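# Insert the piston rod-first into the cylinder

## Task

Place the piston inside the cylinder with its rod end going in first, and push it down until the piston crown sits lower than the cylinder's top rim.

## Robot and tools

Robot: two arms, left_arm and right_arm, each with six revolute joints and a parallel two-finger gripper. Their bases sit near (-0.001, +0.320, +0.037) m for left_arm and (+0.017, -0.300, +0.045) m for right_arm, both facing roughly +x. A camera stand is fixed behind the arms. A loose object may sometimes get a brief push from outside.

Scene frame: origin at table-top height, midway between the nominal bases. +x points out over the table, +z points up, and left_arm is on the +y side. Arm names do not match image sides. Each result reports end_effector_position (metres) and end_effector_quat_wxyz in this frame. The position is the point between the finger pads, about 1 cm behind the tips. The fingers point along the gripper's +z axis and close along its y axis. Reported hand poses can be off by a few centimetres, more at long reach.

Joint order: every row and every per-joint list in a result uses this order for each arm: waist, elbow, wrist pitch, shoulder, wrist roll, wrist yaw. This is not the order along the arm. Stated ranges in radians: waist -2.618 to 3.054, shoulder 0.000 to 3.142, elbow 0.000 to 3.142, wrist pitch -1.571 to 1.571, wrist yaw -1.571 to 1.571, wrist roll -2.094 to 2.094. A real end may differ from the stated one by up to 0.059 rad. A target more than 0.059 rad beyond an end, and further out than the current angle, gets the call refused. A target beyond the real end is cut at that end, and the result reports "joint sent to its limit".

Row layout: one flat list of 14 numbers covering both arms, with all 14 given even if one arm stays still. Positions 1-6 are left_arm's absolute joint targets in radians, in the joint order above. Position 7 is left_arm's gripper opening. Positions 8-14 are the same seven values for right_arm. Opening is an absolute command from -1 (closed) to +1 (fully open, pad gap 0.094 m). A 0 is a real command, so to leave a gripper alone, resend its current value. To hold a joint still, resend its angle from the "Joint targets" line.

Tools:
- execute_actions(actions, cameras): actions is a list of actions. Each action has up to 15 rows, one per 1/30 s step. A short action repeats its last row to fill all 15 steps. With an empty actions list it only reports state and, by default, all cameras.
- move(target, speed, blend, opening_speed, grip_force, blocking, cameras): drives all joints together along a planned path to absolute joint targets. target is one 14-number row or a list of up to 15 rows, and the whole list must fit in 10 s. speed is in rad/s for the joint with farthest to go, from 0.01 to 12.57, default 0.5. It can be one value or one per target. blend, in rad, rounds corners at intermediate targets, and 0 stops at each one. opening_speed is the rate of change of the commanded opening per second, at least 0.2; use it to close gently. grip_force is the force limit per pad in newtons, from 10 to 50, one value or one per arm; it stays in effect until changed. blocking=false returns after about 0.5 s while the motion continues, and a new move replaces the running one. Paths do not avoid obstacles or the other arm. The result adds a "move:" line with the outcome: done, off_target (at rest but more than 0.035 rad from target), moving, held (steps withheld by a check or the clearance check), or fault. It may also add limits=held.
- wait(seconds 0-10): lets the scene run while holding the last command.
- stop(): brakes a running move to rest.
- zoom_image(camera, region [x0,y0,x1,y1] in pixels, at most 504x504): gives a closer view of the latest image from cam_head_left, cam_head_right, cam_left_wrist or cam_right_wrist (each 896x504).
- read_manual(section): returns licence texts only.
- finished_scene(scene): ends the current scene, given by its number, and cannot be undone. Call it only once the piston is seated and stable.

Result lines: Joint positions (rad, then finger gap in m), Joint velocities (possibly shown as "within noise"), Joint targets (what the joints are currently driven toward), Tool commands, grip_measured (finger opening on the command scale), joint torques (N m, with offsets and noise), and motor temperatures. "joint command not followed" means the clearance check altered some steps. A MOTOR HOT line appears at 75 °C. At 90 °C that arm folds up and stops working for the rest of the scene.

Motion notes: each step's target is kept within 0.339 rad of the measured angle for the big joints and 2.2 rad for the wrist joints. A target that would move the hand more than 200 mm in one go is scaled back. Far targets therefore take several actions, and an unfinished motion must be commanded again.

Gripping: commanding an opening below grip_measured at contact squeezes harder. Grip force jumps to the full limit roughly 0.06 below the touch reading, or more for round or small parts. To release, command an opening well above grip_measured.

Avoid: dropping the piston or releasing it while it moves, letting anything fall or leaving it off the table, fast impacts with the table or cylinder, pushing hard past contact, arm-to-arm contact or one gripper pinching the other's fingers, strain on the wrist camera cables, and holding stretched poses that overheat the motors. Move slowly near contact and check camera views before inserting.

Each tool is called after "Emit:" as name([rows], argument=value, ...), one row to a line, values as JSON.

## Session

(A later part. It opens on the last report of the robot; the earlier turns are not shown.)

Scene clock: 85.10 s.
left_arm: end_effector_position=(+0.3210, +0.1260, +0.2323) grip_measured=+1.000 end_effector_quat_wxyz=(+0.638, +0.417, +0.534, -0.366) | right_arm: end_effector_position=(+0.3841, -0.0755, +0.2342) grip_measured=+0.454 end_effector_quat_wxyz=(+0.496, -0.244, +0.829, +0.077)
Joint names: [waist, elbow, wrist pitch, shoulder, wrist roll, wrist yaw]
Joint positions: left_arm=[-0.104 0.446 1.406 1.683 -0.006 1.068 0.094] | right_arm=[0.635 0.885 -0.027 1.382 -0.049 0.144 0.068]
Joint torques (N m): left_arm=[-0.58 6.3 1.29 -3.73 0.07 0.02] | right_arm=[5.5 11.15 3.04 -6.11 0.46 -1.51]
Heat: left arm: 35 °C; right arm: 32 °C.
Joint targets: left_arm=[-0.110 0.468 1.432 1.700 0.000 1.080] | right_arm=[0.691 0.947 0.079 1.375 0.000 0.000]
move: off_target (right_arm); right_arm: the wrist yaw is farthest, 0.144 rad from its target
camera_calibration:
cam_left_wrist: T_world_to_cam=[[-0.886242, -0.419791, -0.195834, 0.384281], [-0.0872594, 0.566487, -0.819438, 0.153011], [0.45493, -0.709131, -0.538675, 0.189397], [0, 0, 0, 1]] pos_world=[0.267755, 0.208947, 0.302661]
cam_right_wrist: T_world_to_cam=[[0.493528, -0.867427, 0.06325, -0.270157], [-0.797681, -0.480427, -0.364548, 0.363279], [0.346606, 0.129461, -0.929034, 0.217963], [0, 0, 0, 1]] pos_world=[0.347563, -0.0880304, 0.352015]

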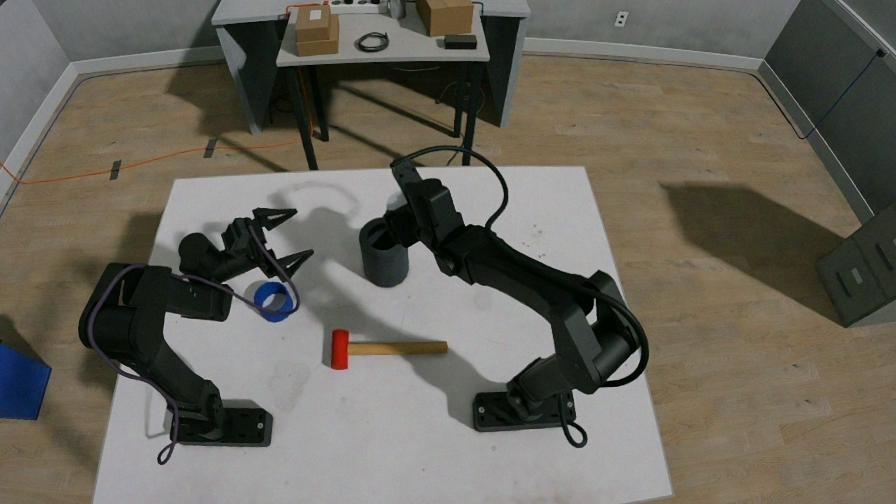

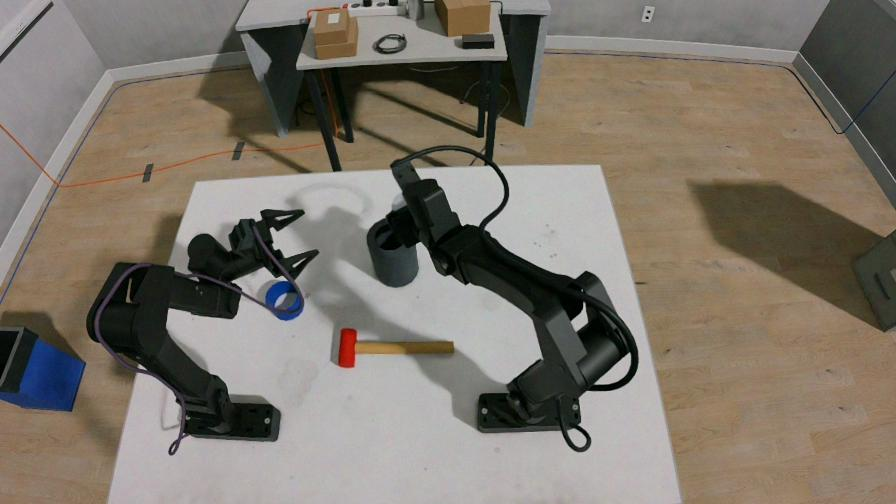

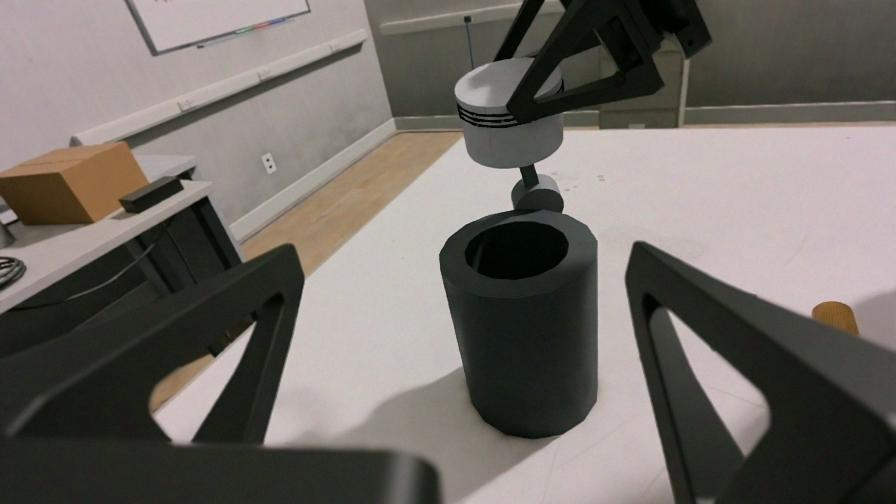

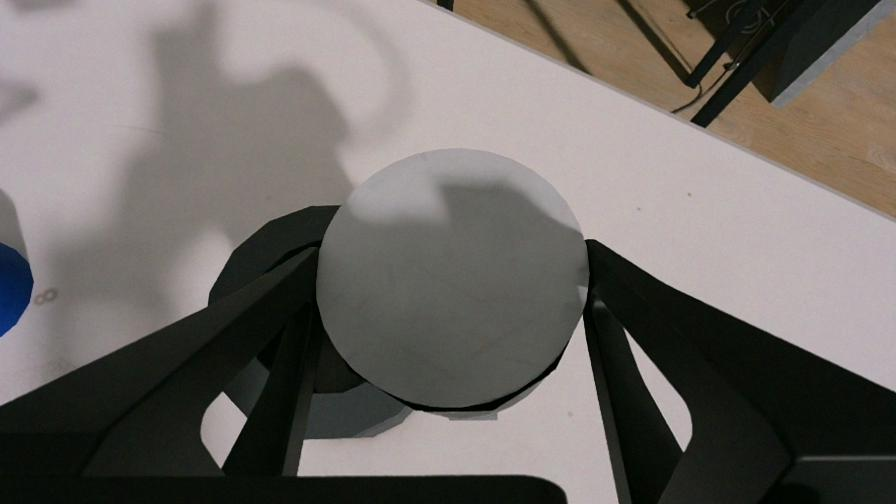

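Emit:
move([
  [-0.11, 0.468, 1.432, 1.70, 0.0, 1.08, 1.0, 0.57, 0.96, 0.06, 1.36, 0.0, 0.03, 0.25],
  [-0.11, 0.468, 1.432, 1.70, 0.0, 1.08, 1.0, 0.53, 1.08, -0.03, 1.265, 0.0, 0.0, 0.25],
], speed=0.4, blend=[0.03, 0], cameras=["all"])

Emit:
zoom_image(camera="cam_right_wrist", region=[180, 100, 680, 460])

Emit:
zoom_image(camera="cam_left_wrist", region=[380, 0, 680, 330])

Scene clock: 89.40 s.
left_arm: end_effector_position=(+0.3210, +0.1260, +0.2323) grip_measured=+1.000 end_effector_quat_wxyz=(+0.638, +0.417, +0.534, -0.366) | right_arm: end_effector_position=(+0.3960, -0.0899, +0.3211) grip_measured=+0.454 end_effector_quat_wxyz=(+0.547, -0.207, +0.800, +0.138)
Joint names: [waist, elbow, wrist pitch, shoulder, wrist roll, wrist yaw]
Joint positions: left_arm=[-0.104 0.446 1.406 1.683 -0.006 1.068 0.094] | right_arm=[0.535 1.034 -0.113 1.294 -0.004 0.007 0.068]
Joint torques (N m): left_arm=[-0.55 6.28 1.29 -3.73 0.07 0.02] | right_arm=[-0.43 9.96 2.88 -7.66 0.03 -0.1]
Heat: left arm: 35 °C; right arm: 32 °C.
Joint targets: left_arm=[-0.110 0.468 1.432 1.700 0.000 1.080] | right_arm=[0.530 1.080 -0.030 1.265 0.000 0.000]
move: off_target (right_arm); right_arm: the wrist pitch is farthest, 0.083 rad from its target
camera_calibration:
cam_left_wrist: T_world_to_cam=[[-0.886242, -0.419791, -0.195834, 0.384281], [-0.0872594, 0.566487, -0.819438, 0.153011], [0.45493, -0.709131, -0.538675, 0.189397], [0, 0, 0, 1]] pos_world=[0.267755, 0.208947, 0.302661]
cam_right_wrist: T_world_to_cam=[[0.496762, -0.866813, -0.0431617, -0.260939], [-0.761908, -0.411747, -0.499961, 0.433062], [0.415601, 0.281247, -0.864972, 0.262228], [0, 0, 0, 1]] pos_world=[0.350596, -0.121624, 0.432071]

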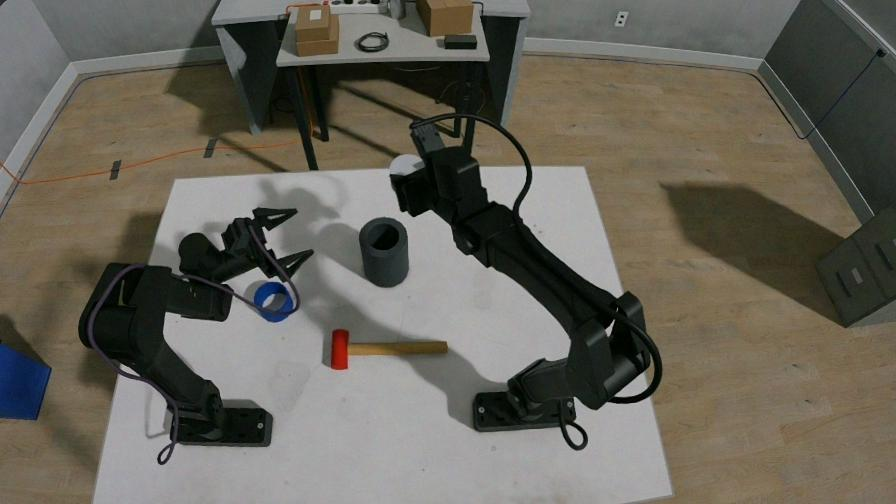

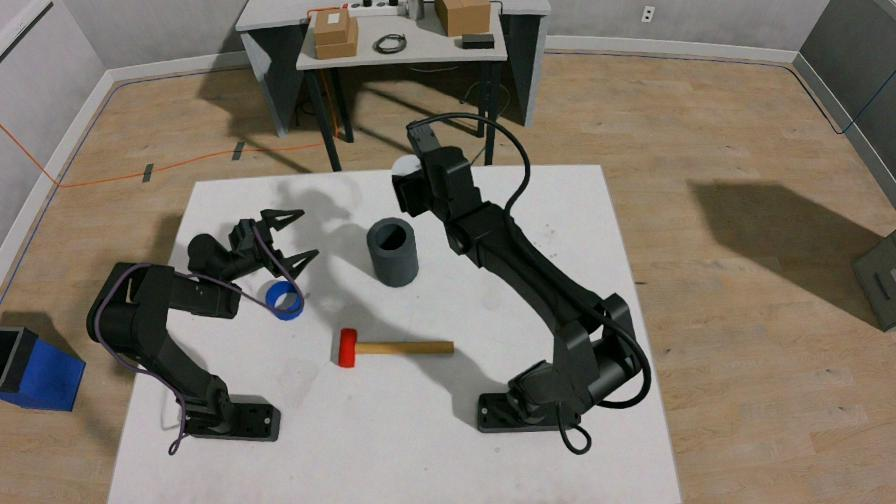

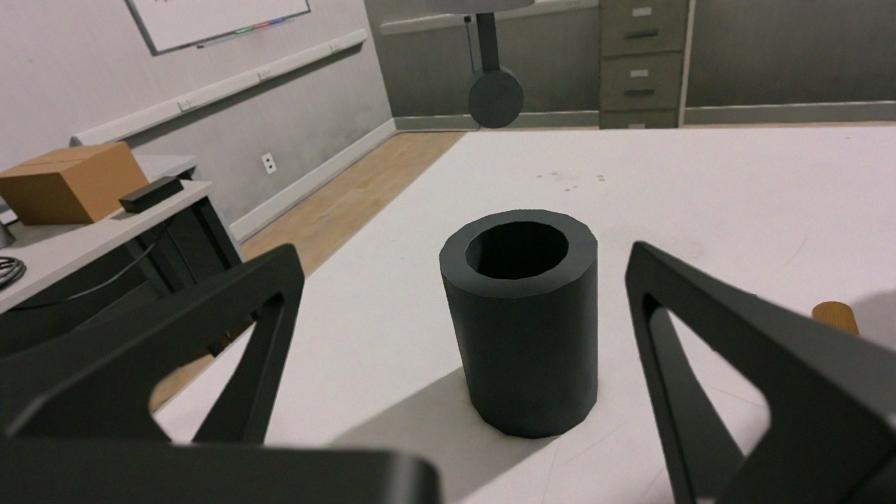

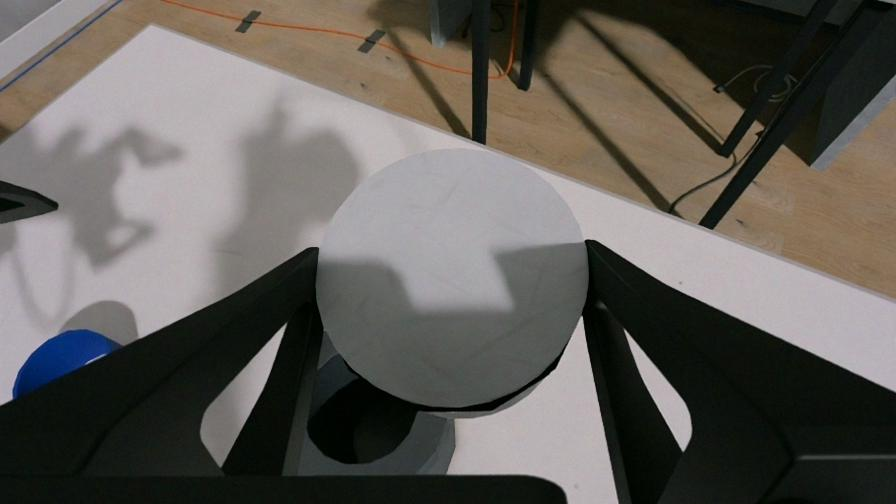

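Scaled by 1.008 from the camera's 896x504 image, which has a finer 1280x720 frame.

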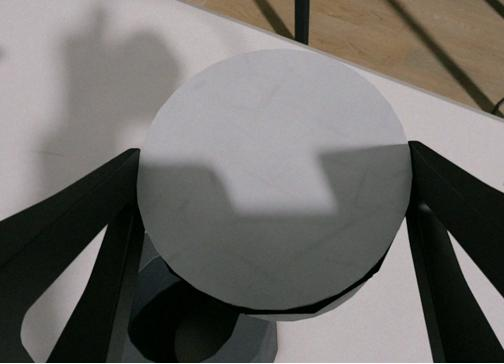

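Scaled by 1.527 from the camera's 896x504 image, which has a finer 1280x720 frame.

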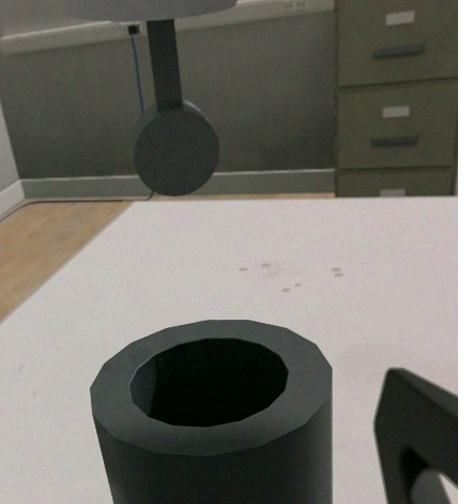

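Emit:
zoom_image(camera="cam_right_wrist", region=[280, 320, 480, 490])

Scaled by 2.520 from the camera's 896x504 image, which has a finer 1280x720 frame.

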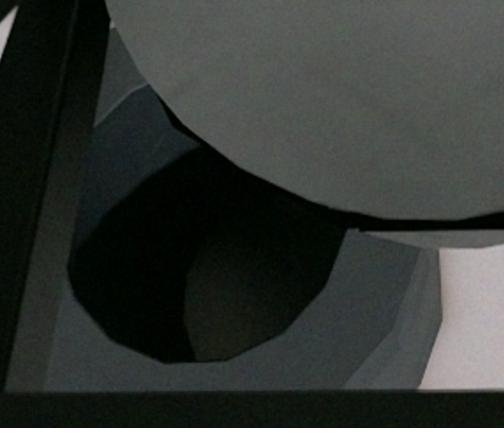

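Emit:
move(target=[-0.11, 0.468, 1.432, 1.70, 0.0, 1.08, 1.0, 0.672, 1.172, -0.196, 1.368, 0.0, 0.0, 0.25], speed=0.3, cameras=["all"])

Emit:
zoom_image(camera="cam_right_wrist", region=[240, 120, 660, 500])

Emit:
zoom_image(camera="cam_left_wrist", region=[380, 0, 680, 330])

Emit:
zoom_image(camera="cam_head_left", region=[330, 170, 470, 300])

Scene clock: 99.77 s.
left_arm: end_effector_position=(+0.3210, +0.1260, +0.2323) grip_measured=+1.000 end_effector_quat_wxyz=(+0.638, +0.417, +0.534, -0.366) | right_arm: end_effector_position=(+0.3657, -0.0382, +0.2855) grip_measured=+0.454 end_effector_quat_wxyz=(+0.467, -0.276, +0.826, +0.155)
Joint names: [waist, elbow, wrist pitch, shoulder, wrist roll, wrist yaw]
Joint positions: left_arm=[-0.104 0.446 1.406 1.683 -0.006 1.068 0.094] | right_arm=[0.67 1.107 -0.271 1.378 -0.003 -0.001 0.068]
Joint torques (N m): left_arm=[-0.57 6.3 1.28 -3.73 0.07 0.01] | right_arm=[0.29 11.49 2.67 -6.64 0.04 0.01]
Heat: left arm: 35 °C; right arm: 34 °C.
Joint targets: left_arm=[-0.110 0.468 1.432 1.700 0.000 1.080] | right_arm=[0.672 1.172 -0.196 1.368 0.000 0.000]
move: off_target (right_arm); right_arm: the wrist pitch is farthest, 0.075 rad from its target
camera_calibration:
cam_left_wrist: T_world_to_cam=[[-0.886242, -0.419791, -0.195834, 0.384281], [-0.0872594, 0.566487, -0.819438, 0.153011], [0.45493, -0.709131, -0.538675, 0.189397], [0, 0, 0, 1]] pos_world=[0.267755, 0.208947, 0.302661]
cam_right_wrist: T_world_to_cam=[[0.607173, -0.79305, -0.0491164, -0.238573], [-0.754887, -0.556456, -0.347133, 0.361768], [0.247963, 0.247848, -0.936529, 0.309967], [0, 0, 0, 1]] pos_world=[0.341089, -0.0647169, 0.404157]

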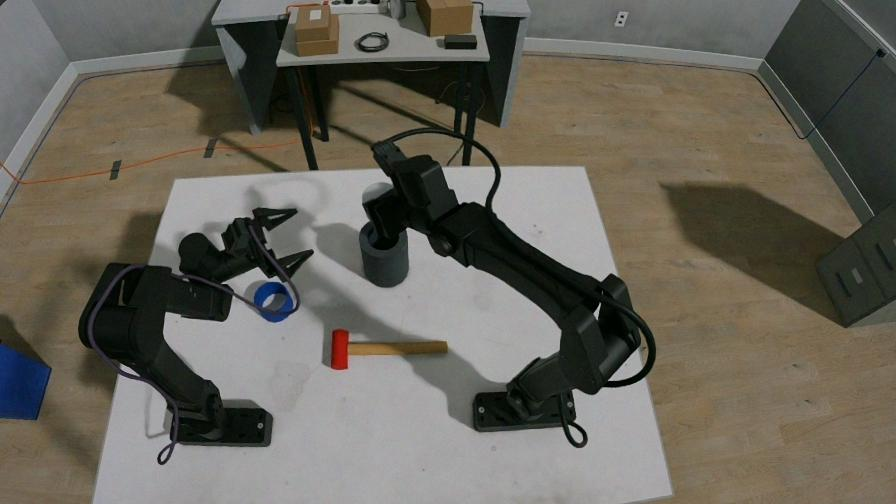

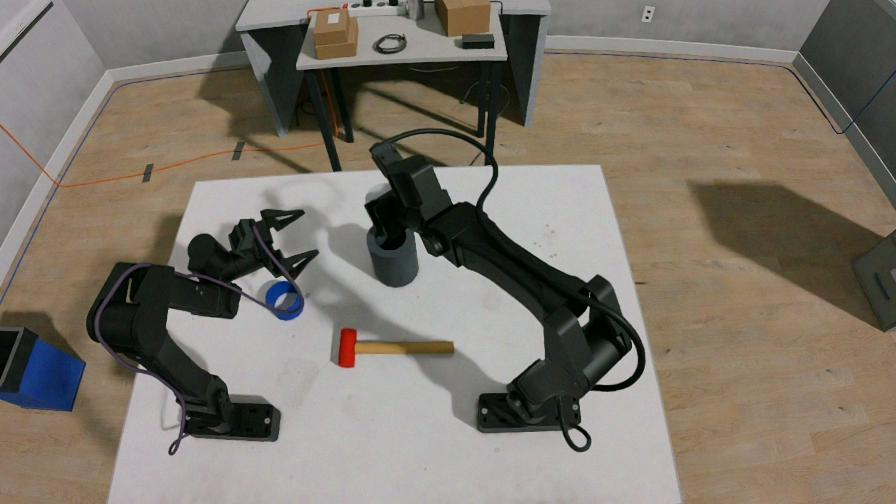

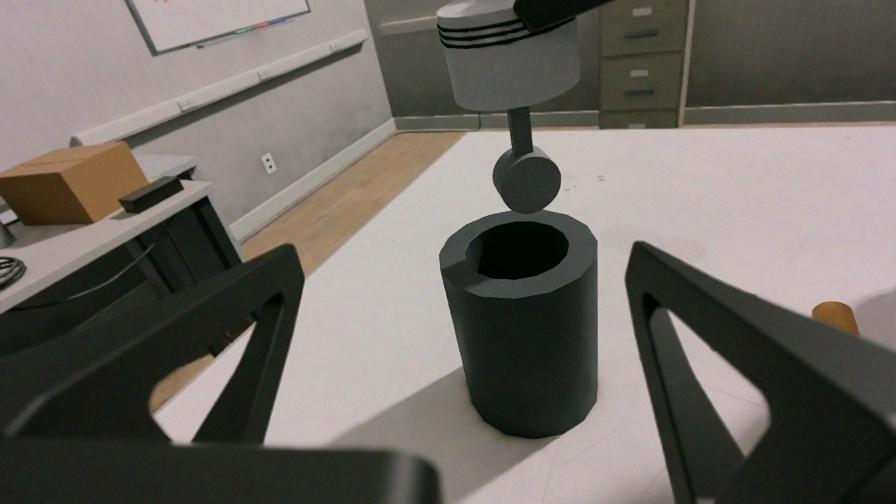

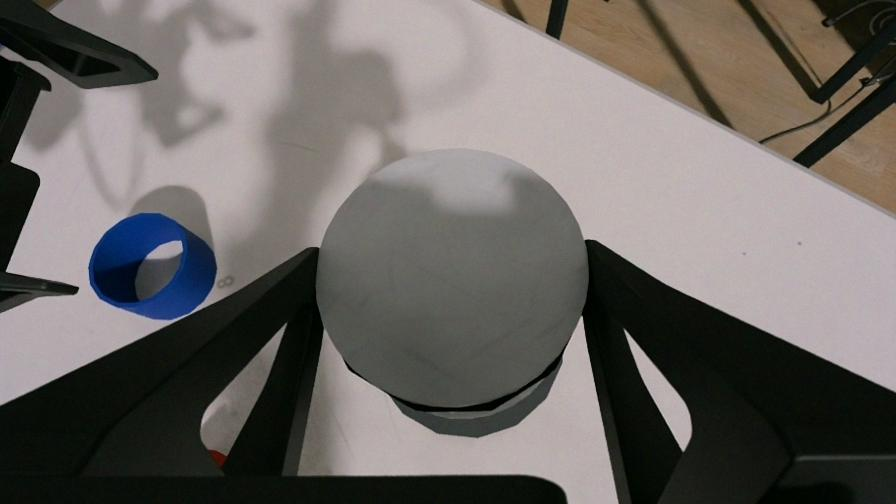

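Scaled by 1.200 from the camera's 896x504 image, which has a finer 1280x720 frame.

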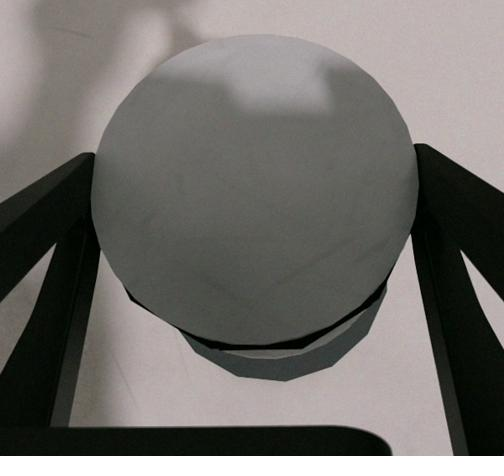

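Scaled by 1.527 from the camera's 896x504 image, which has a finer 1280x720 frame.

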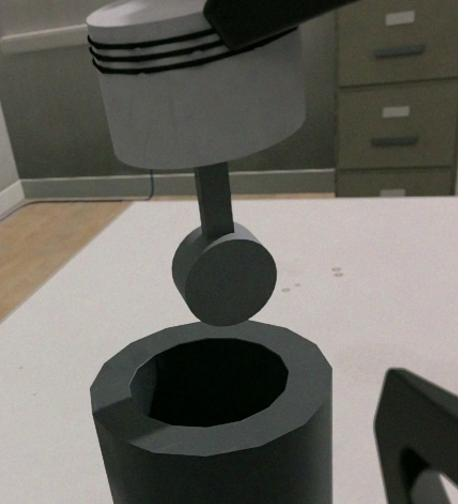

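Scaled by 3.600 from the camera's 896x504 image, which has a finer 1280x720 frame.

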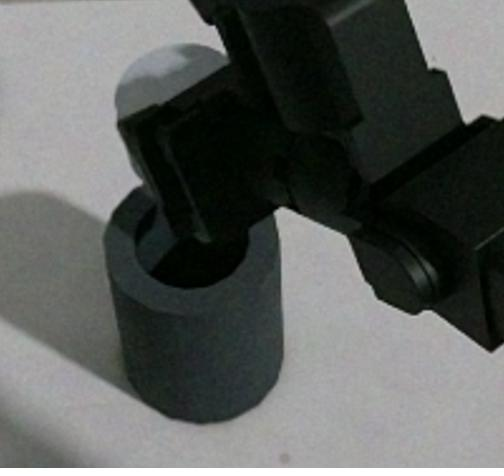

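Emit:
zoom_image(camera="cam_left_wrist", region=[420, 0, 620, 130])

Emit:
zoom_image(camera="cam_left_wrist", region=[420, 130, 620, 310])

Emit:
zoom_image(camera="cam_right_wrist", region=[320, 340, 600, 450])

Scaled by 2.520 from the camera's 896x504 image, which has a finer 1280x720 frame.

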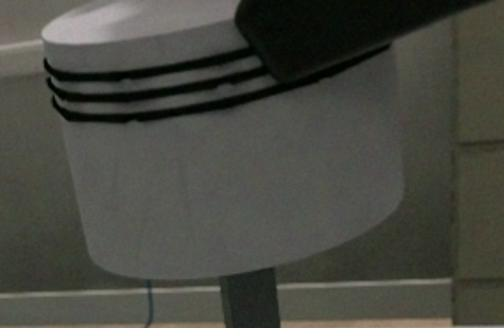

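Scaled by 2.520 from the camera's 896x504 image, which has a finer 1280x720 frame.

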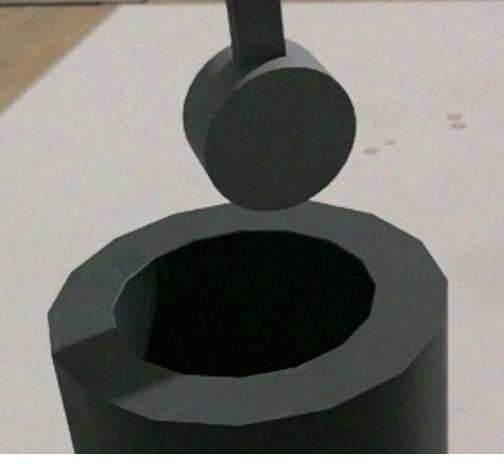

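Scaled by 1.800 from the camera's 896x504 image, which has a finer 1280x720 frame.

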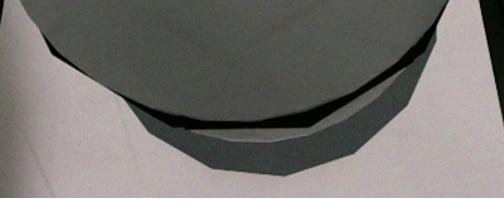

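Emit:
move(target=[-0.11, 0.468, 1.432, 1.70, 0.0, 1.08, 1.0, 0.659, 0.876, 0.204, 1.482, 0.0, 0.0, 0.25], speed=0.25, cameras=["cam_left_wrist", "cam_right_wrist"])

Emit:
zoom_image(camera="cam_left_wrist", region=[420, 100, 620, 310])

Emit:
zoom_image(camera="cam_right_wrist", region=[290, 130, 620, 470])

Scene clock: 114.87 s.
left_arm: end_effector_position=(+0.3210, +0.1260, +0.2323) grip_measured=+1.000 end_effector_quat_wxyz=(+0.638, +0.417, +0.534, -0.366) | right_arm: end_effector_position=(+0.3794, -0.0306, +0.2099) grip_measured=+0.454 end_effector_quat_wxyz=(+0.480, -0.272, +0.819, +0.158)
Joint names: [waist, elbow, wrist pitch, shoulder, wrist roll, wrist yaw]
Joint positions: left_arm=[-0.104 0.446 1.406 1.683 -0.006 1.068 0.094] | right_arm=[0.665 0.87 0.11 1.492 -0.003 -0.001 0.068]
Joint torques (N m): left_arm=[-0.57 6.3 1.29 -3.74 0.07 0.02] | right_arm=[-0.55 6.43 2.95 -7.25 0.03 -0.01]
Motor temperatures (°C): left_arm=[29 29 36 28 27 27 25] | right_arm=[30 35 36 30 28 29 29]
Heat: left arm: 36 °C; right arm: 36 °C.
Joint targets: left_arm=[-0.110 0.468 1.432 1.700 0.000 1.080] | right_arm=[0.659 0.876 0.204 1.482 0.000 0.000]
move: off_target (right_arm); right_arm: the wrist pitch is farthest, 0.094 rad from its target
camera_calibration:
cam_left_wrist: T_world_to_cam=[[-0.886242, -0.419791, -0.195834, 0.384281], [-0.0872594, 0.566487, -0.819438, 0.153011], [0.45493, -0.709131, -0.538675, 0.189397], [0, 0, 0, 1]] pos_world=[0.267755, 0.208947, 0.302661]
cam_right_wrist: T_world_to_cam=[[0.604696, -0.794964, -0.0487365, -0.243744], [-0.748794, -0.546593, -0.374892, 0.353842], [0.271387, 0.263189, -0.925786, 0.223115], [0, 0, 0, 1]] pos_world=[0.351795, -0.0590814, 0.327331]
Images, in order (width x height): cam_left_wrist 896x504, cam_right_wrist 896x504.

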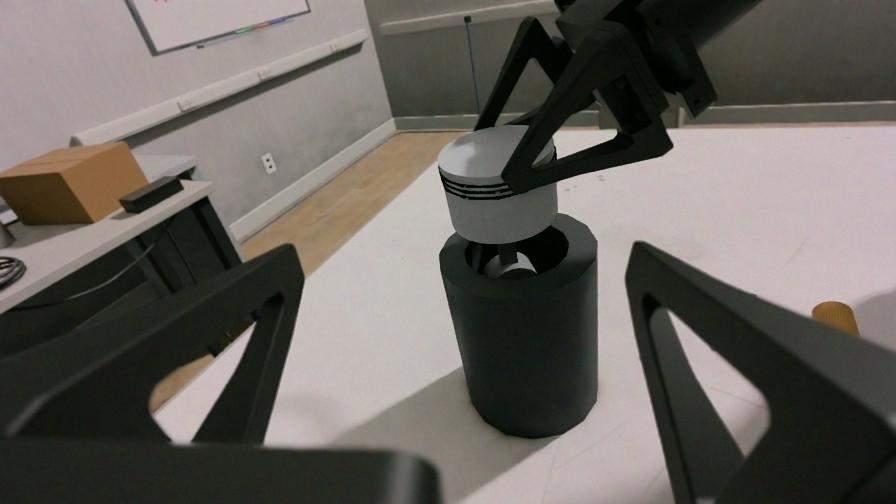

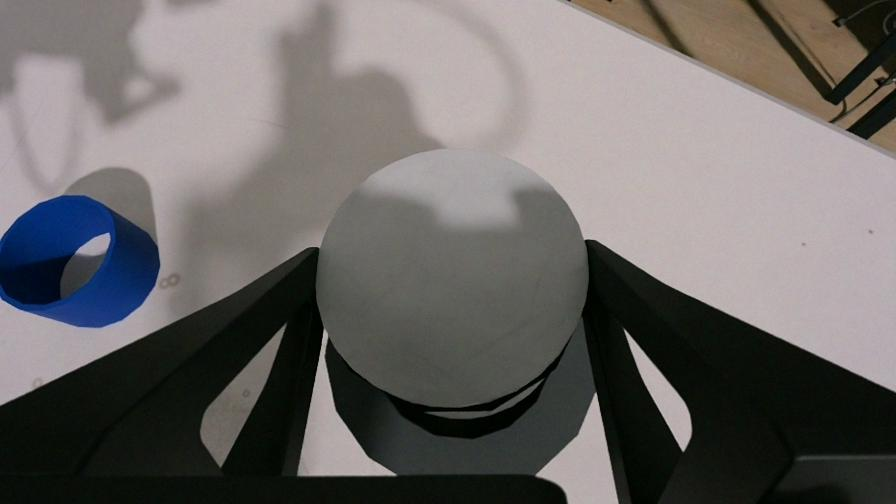

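Scaled by 2.400 from the camera's 896x504 image, which has a finer 1280x720 frame.

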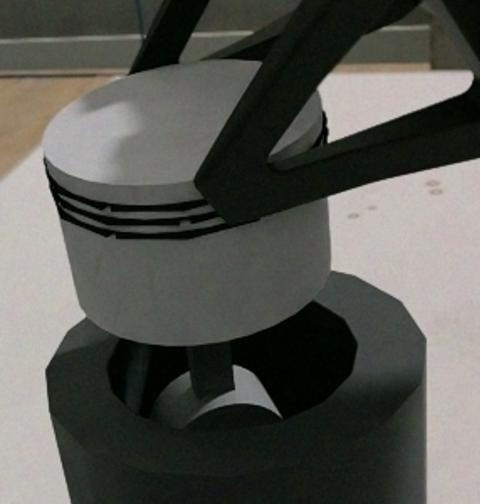

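Scaled by 1.482 from the camera's 896x504 image, which has a finer 1280x720 frame.

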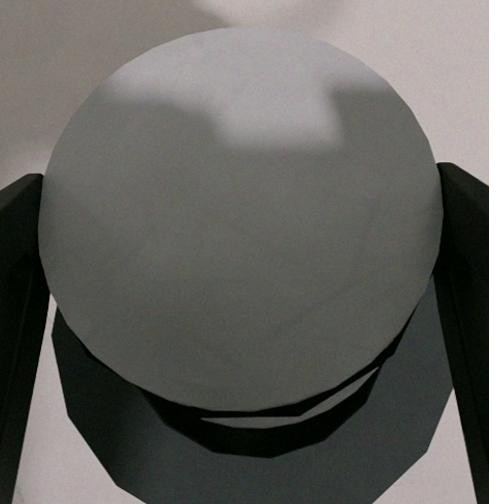

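Emit:
zoom_image(camera="cam_right_wrist", region=[310, 310, 610, 480])

Emit:
zoom_image(camera="cam_left_wrist", region=[430, 180, 610, 310])

Scaled by 1.680 from the camera's 896x504 image, which has a finer 1280x720 frame.

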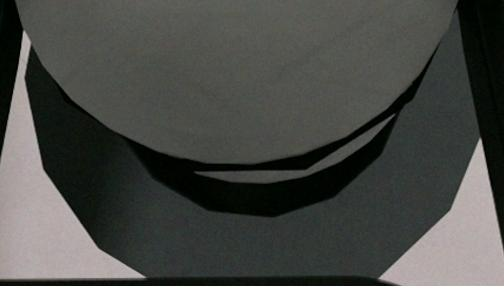

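Scaled by 2.800 from the camera's 896x504 image, which has a finer 1280x720 frame.

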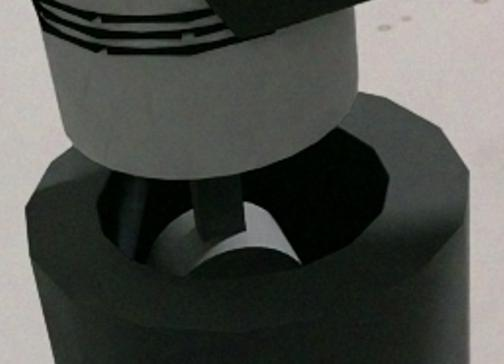

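Emit:
move(target=[-0.11, 0.468, 1.432, 1.70, 0.0, 1.08, 1.0, 0.659, 0.820, 0.257, 1.490, 0.0, 0.0, 0.25], speed=0.15, cameras=["cam_left_wrist", "cam_right_wrist"])

Emit:
zoom_image(camera="cam_left_wrist", region=[420, 120, 620, 310])

Emit:
zoom_image(camera="cam_right_wrist", region=[310, 310, 610, 480])

Scene clock: 131.93 s.
left_arm: end_effector_position=(+0.3210, +0.1260, +0.2323) grip_measured=+1.000 end_effector_quat_wxyz=(+0.638, +0.417, +0.534, -0.366) | right_arm: end_effector_position=(+0.3750, -0.0338, +0.1942) grip_measured=+0.454 end_effector_quat_wxyz=(+0.477, -0.272, +0.821, +0.157)
Joint names: [waist, elbow, wrist pitch, shoulder, wrist roll, wrist yaw]
Joint positions: left_arm=[-0.104 0.446 1.406 1.683 -0.006 1.068 0.094] | right_arm=[0.665 0.815 0.163 1.499 -0.003 -0.001 0.068]
Joint torques (N m): left_arm=[-0.55 6.3 1.29 -3.73 0.07 0.02] | right_arm=[-0.59 6.28 2.91 -6.97 0.05 -0.01]
Heat: left arm: 36 °C; right arm: 38 °C.
Joint targets: left_arm=[-0.110 0.468 1.432 1.700 0.000 1.080] | right_arm=[0.659 0.820 0.257 1.490 0.000 0.000]
move: off_target (right_arm); right_arm: the wrist pitch is farthest, 0.094 rad from its target
camera_calibration:
cam_left_wrist: T_world_to_cam=[[-0.886242, -0.419791, -0.195834, 0.384281], [-0.0872594, 0.566487, -0.819438, 0.153011], [0.45493, -0.709131, -0.538675, 0.189397], [0, 0, 0, 1]] pos_world=[0.267755, 0.208947, 0.302661]
cam_right_wrist: T_world_to_cam=[[0.604402, -0.79518, -0.0488515, -0.244274], [-0.751068, -0.548277, -0.367817, 0.342368], [0.265696, 0.259, -0.928614, 0.213266], [0, 0, 0, 1]] pos_world=[0.348117, -0.0617654, 0.312038]
Images, in order (width x height): cam_left_wrist 896x504, cam_right_wrist 896x504.

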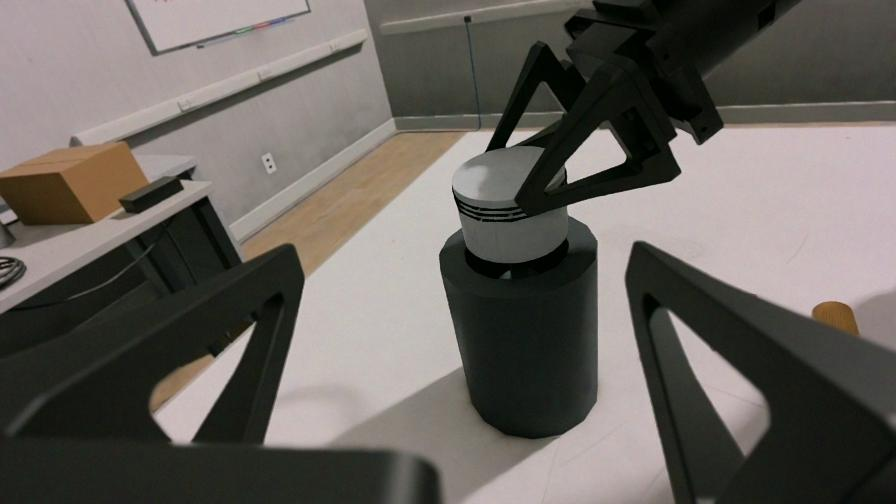

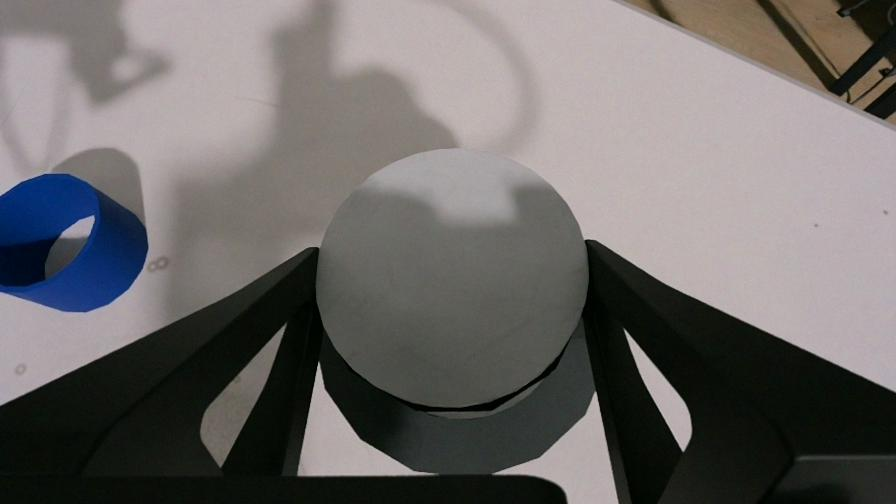

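Scaled by 2.520 from the camera's 896x504 image, which has a finer 1280x720 frame.

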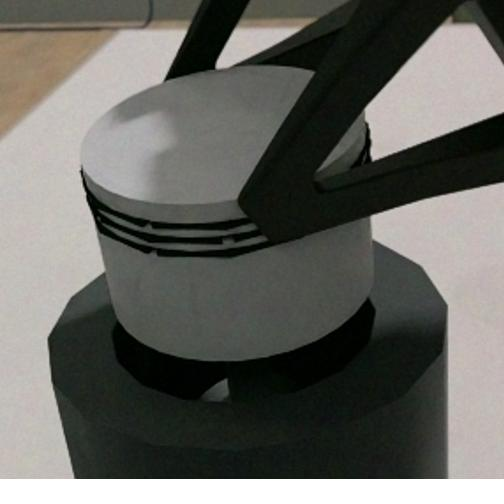

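Scaled by 1.680 from the camera's 896x504 image, which has a finer 1280x720 frame.

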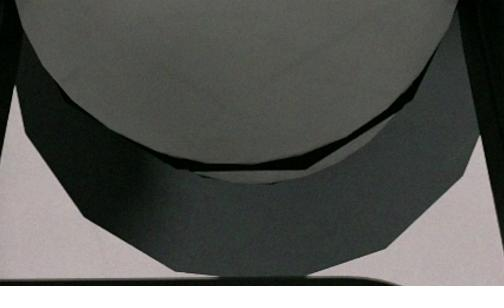

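Emit:
zoom_image(camera="cam_left_wrist", region=[455, 215, 580, 290])

Emit:
zoom_image(camera="cam_right_wrist", region=[400, 370, 580, 480])

Scaled by 4.032 from the camera's 896x504 image, which has a finer 1280x720 frame.

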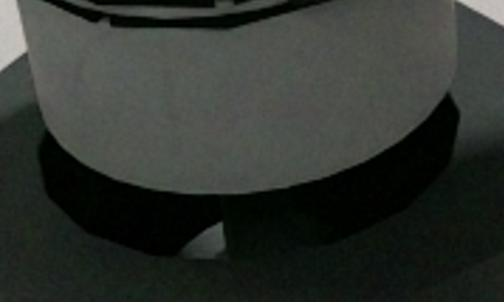

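Scaled by 2.800 from the camera's 896x504 image, which has a finer 1280x720 frame.

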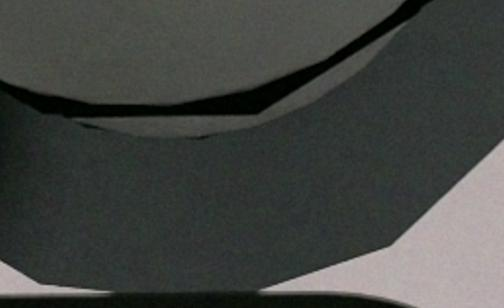

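Emit:
move(target=[-0.11, 0.468, 1.432, 1.70, 0.0, 1.08, 1.0, 0.674, 0.801, 0.296, 1.511, 0.0, 0.0, 0.25], speed=0.08, cameras=["cam_left_wrist", "cam_right_wrist"])

Emit:
zoom_image(camera="cam_left_wrist", region=[430, 130, 610, 310])

Emit:
zoom_image(camera="cam_right_wrist", region=[310, 310, 610, 480])

Scene clock: 139.27 s.
left_arm: end_effector_position=(+0.3210, +0.1260, +0.2323) grip_measured=+1.000 end_effector_quat_wxyz=(+0.638, +0.417, +0.534, -0.366) | right_arm: end_effector_position=(+0.3759, -0.0332, +0.1859) grip_measured=+0.454 end_effector_quat_wxyz=(+0.477, -0.272, +0.821, +0.157)
Joint names: [waist, elbow, wrist pitch, shoulder, wrist roll, wrist yaw]
Joint positions: left_arm=[-0.104 0.446 1.406 1.683 -0.006 1.068 0.094] | right_arm=[0.665 0.797 0.202 1.519 -0.003 -0.001 0.068]
Joint torques (N m): left_arm=[-0.55 6.3 1.29 -3.73 0.07 0.01] | right_arm=[0.85 6.06 2.91 -7.06 0 -0.02]
Heat: left arm: 36 °C; right arm: 38 °C.
Joint targets: left_arm=[-0.110 0.468 1.432 1.700 0.000 1.080] | right_arm=[0.674 0.801 0.296 1.511 0.000 0.000]
move: off_target (right_arm); right_arm: the wrist pitch is farthest, 0.094 rad from its target
camera_calibration:
cam_left_wrist: T_world_to_cam=[[-0.886242, -0.419791, -0.195834, 0.384281], [-0.0872594, 0.566487, -0.819438, 0.153011], [0.45493, -0.709131, -0.538675, 0.189397], [0, 0, 0, 1]] pos_world=[0.267755, 0.208947, 0.302661]
cam_right_wrist: T_world_to_cam=[[0.604394, -0.795187, -0.0488373, -0.244688], [-0.750972, -0.548177, -0.368162, 0.34032], [0.265986, 0.25919, -0.928478, 0.20506], [0, 0, 0, 1]] pos_world=[0.348916, -0.0611662, 0.303737]
Images, in order (width x height): cam_left_wrist 896x504, cam_right_wrist 896x504.

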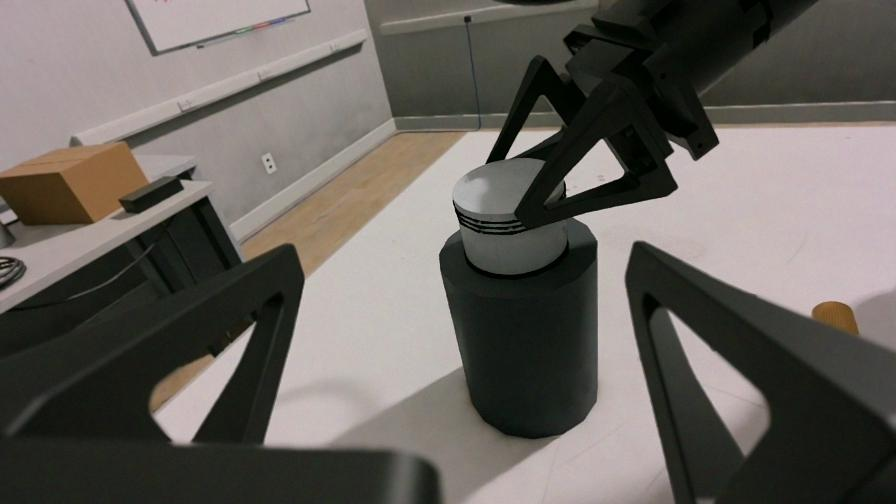

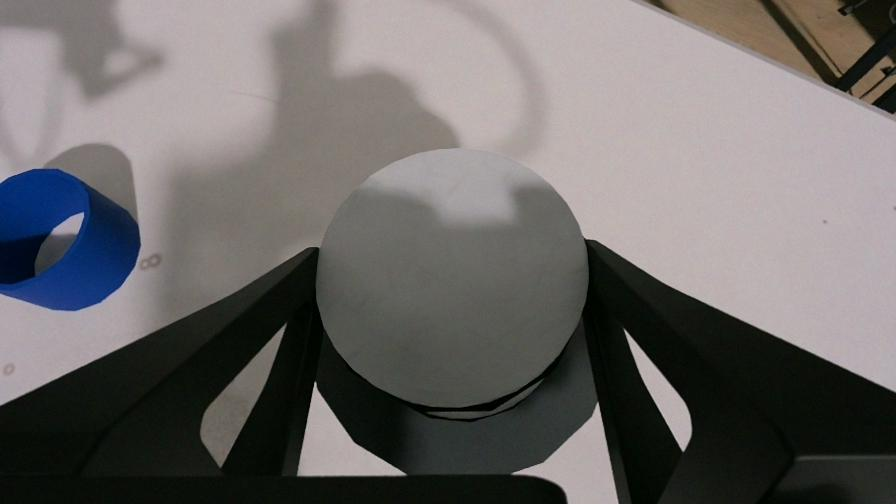

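Scaled by 2.800 from the camera's 896x504 image, which has a finer 1280x720 frame.

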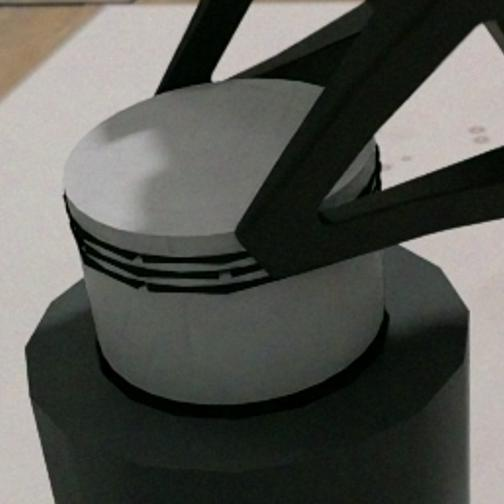

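Scaled by 1.680 from the camera's 896x504 image, which has a finer 1280x720 frame.

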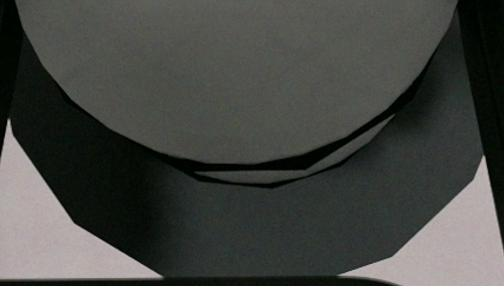

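Emit:
move(target=[-0.11, 0.468, 1.432, 1.70, 0.0, 1.08, 1.0, 0.677, 0.801, 0.296, 1.511, 0.0, 0.0, 0.25], speed=0.08, cameras=["cam_left_wrist", "cam_right_wrist"])

Emit:
zoom_image(camera="cam_left_wrist", region=[450, 200, 590, 300])

Emit:
zoom_image(camera="cam_right_wrist", region=[310, 310, 610, 480])

Scene clock: 144.00 s.
left_arm: end_effector_position=(+0.3210, +0.1260, +0.2323) grip_measured=+1.000 end_effector_quat_wxyz=(+0.638, +0.417, +0.534, -0.366) | right_arm: end_effector_position=(+0.3747, -0.0317, +0.1859) grip_measured=+0.454 end_effector_quat_wxyz=(+0.476, -0.274, +0.820, +0.158)
Joint names: [waist, elbow, wrist pitch, shoulder, wrist roll, wrist yaw]
Joint positions: left_arm=[-0.104 0.446 1.406 1.683 -0.006 1.068 0.094] | right_arm=[0.67 0.797 0.202 1.519 -0.003 -0.001 0.068]
Joint torques (N m): left_arm=[-0.57 6.3 1.29 -3.73 0.06 0.02] | right_arm=[0.77 6.09 2.93 -7.1 0.04 0.01]
Heat: left arm: 37 °C; right arm: 38 °C.
Joint targets: left_arm=[-0.110 0.468 1.432 1.700 0.000 1.080] | right_arm=[0.677 0.801 0.296 1.511 0.000 0.000]
move: off_target (right_arm); right_arm: the wrist pitch is farthest, 0.094 rad from its target
camera_calibration:
cam_left_wrist: T_world_to_cam=[[-0.886242, -0.419791, -0.195834, 0.384281], [-0.0872594, 0.566487, -0.819438, 0.153011], [0.45493, -0.709131, -0.538675, 0.189397], [0, 0, 0, 1]] pos_world=[0.267755, 0.208947, 0.302661]
cam_right_wrist: T_world_to_cam=[[0.607709, -0.792658, -0.0488178, -0.243982], [-0.748684, -0.551324, -0.368122, 0.339348], [0.26488, 0.26026, -0.928495, 0.205415], [0, 0, 0, 1]] pos_world=[0.347924, -0.0597647, 0.303737]
Images, in order (width x height): cam_left_wrist 896x504, cam_right_wrist 896x504.

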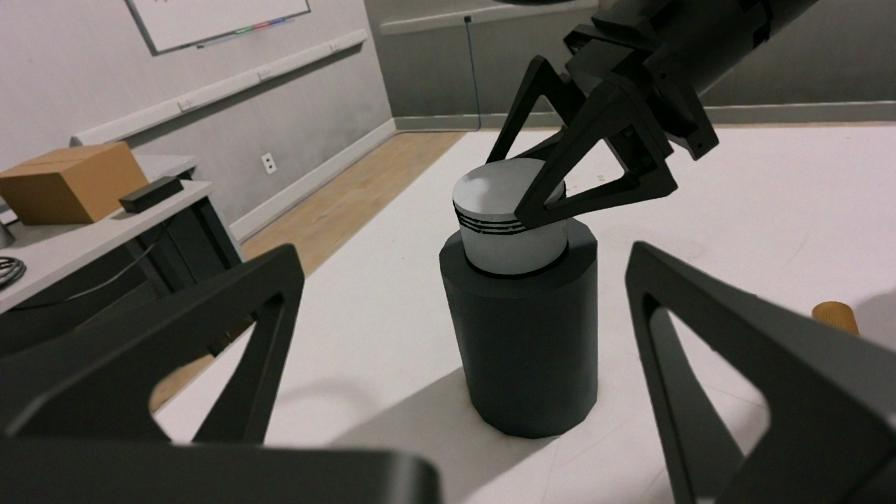

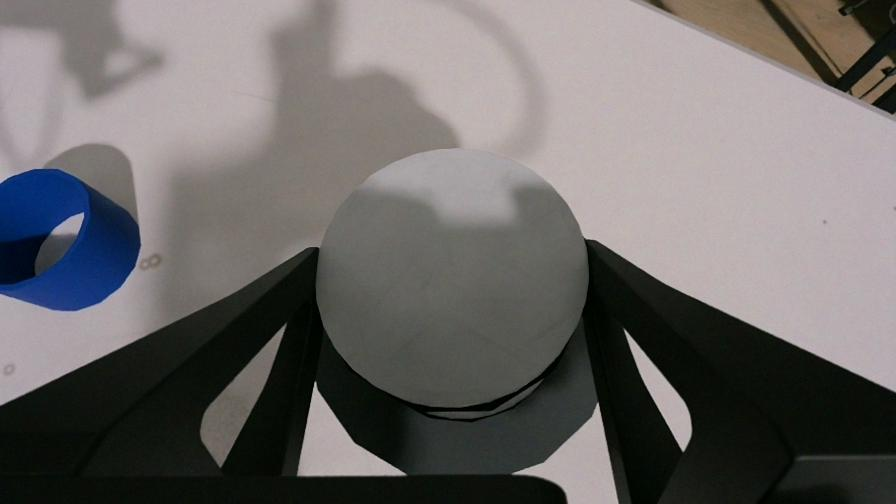

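Scaled by 3.600 from the camera's 896x504 image, which has a finer 1280x720 frame.

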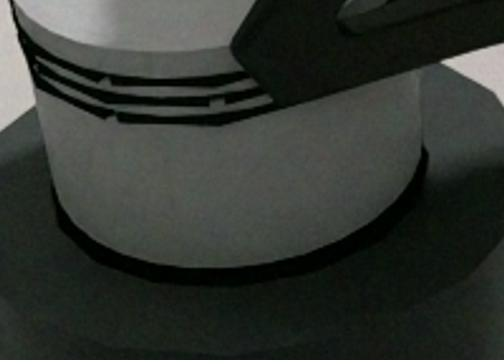

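Scaled by 1.680 from the camera's 896x504 image, which has a finer 1280x720 frame.

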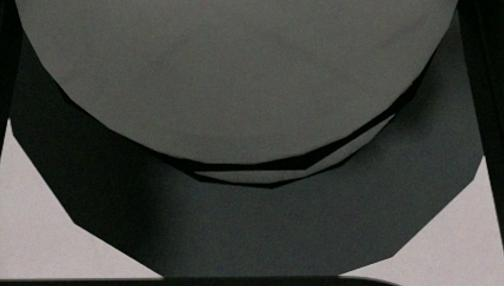

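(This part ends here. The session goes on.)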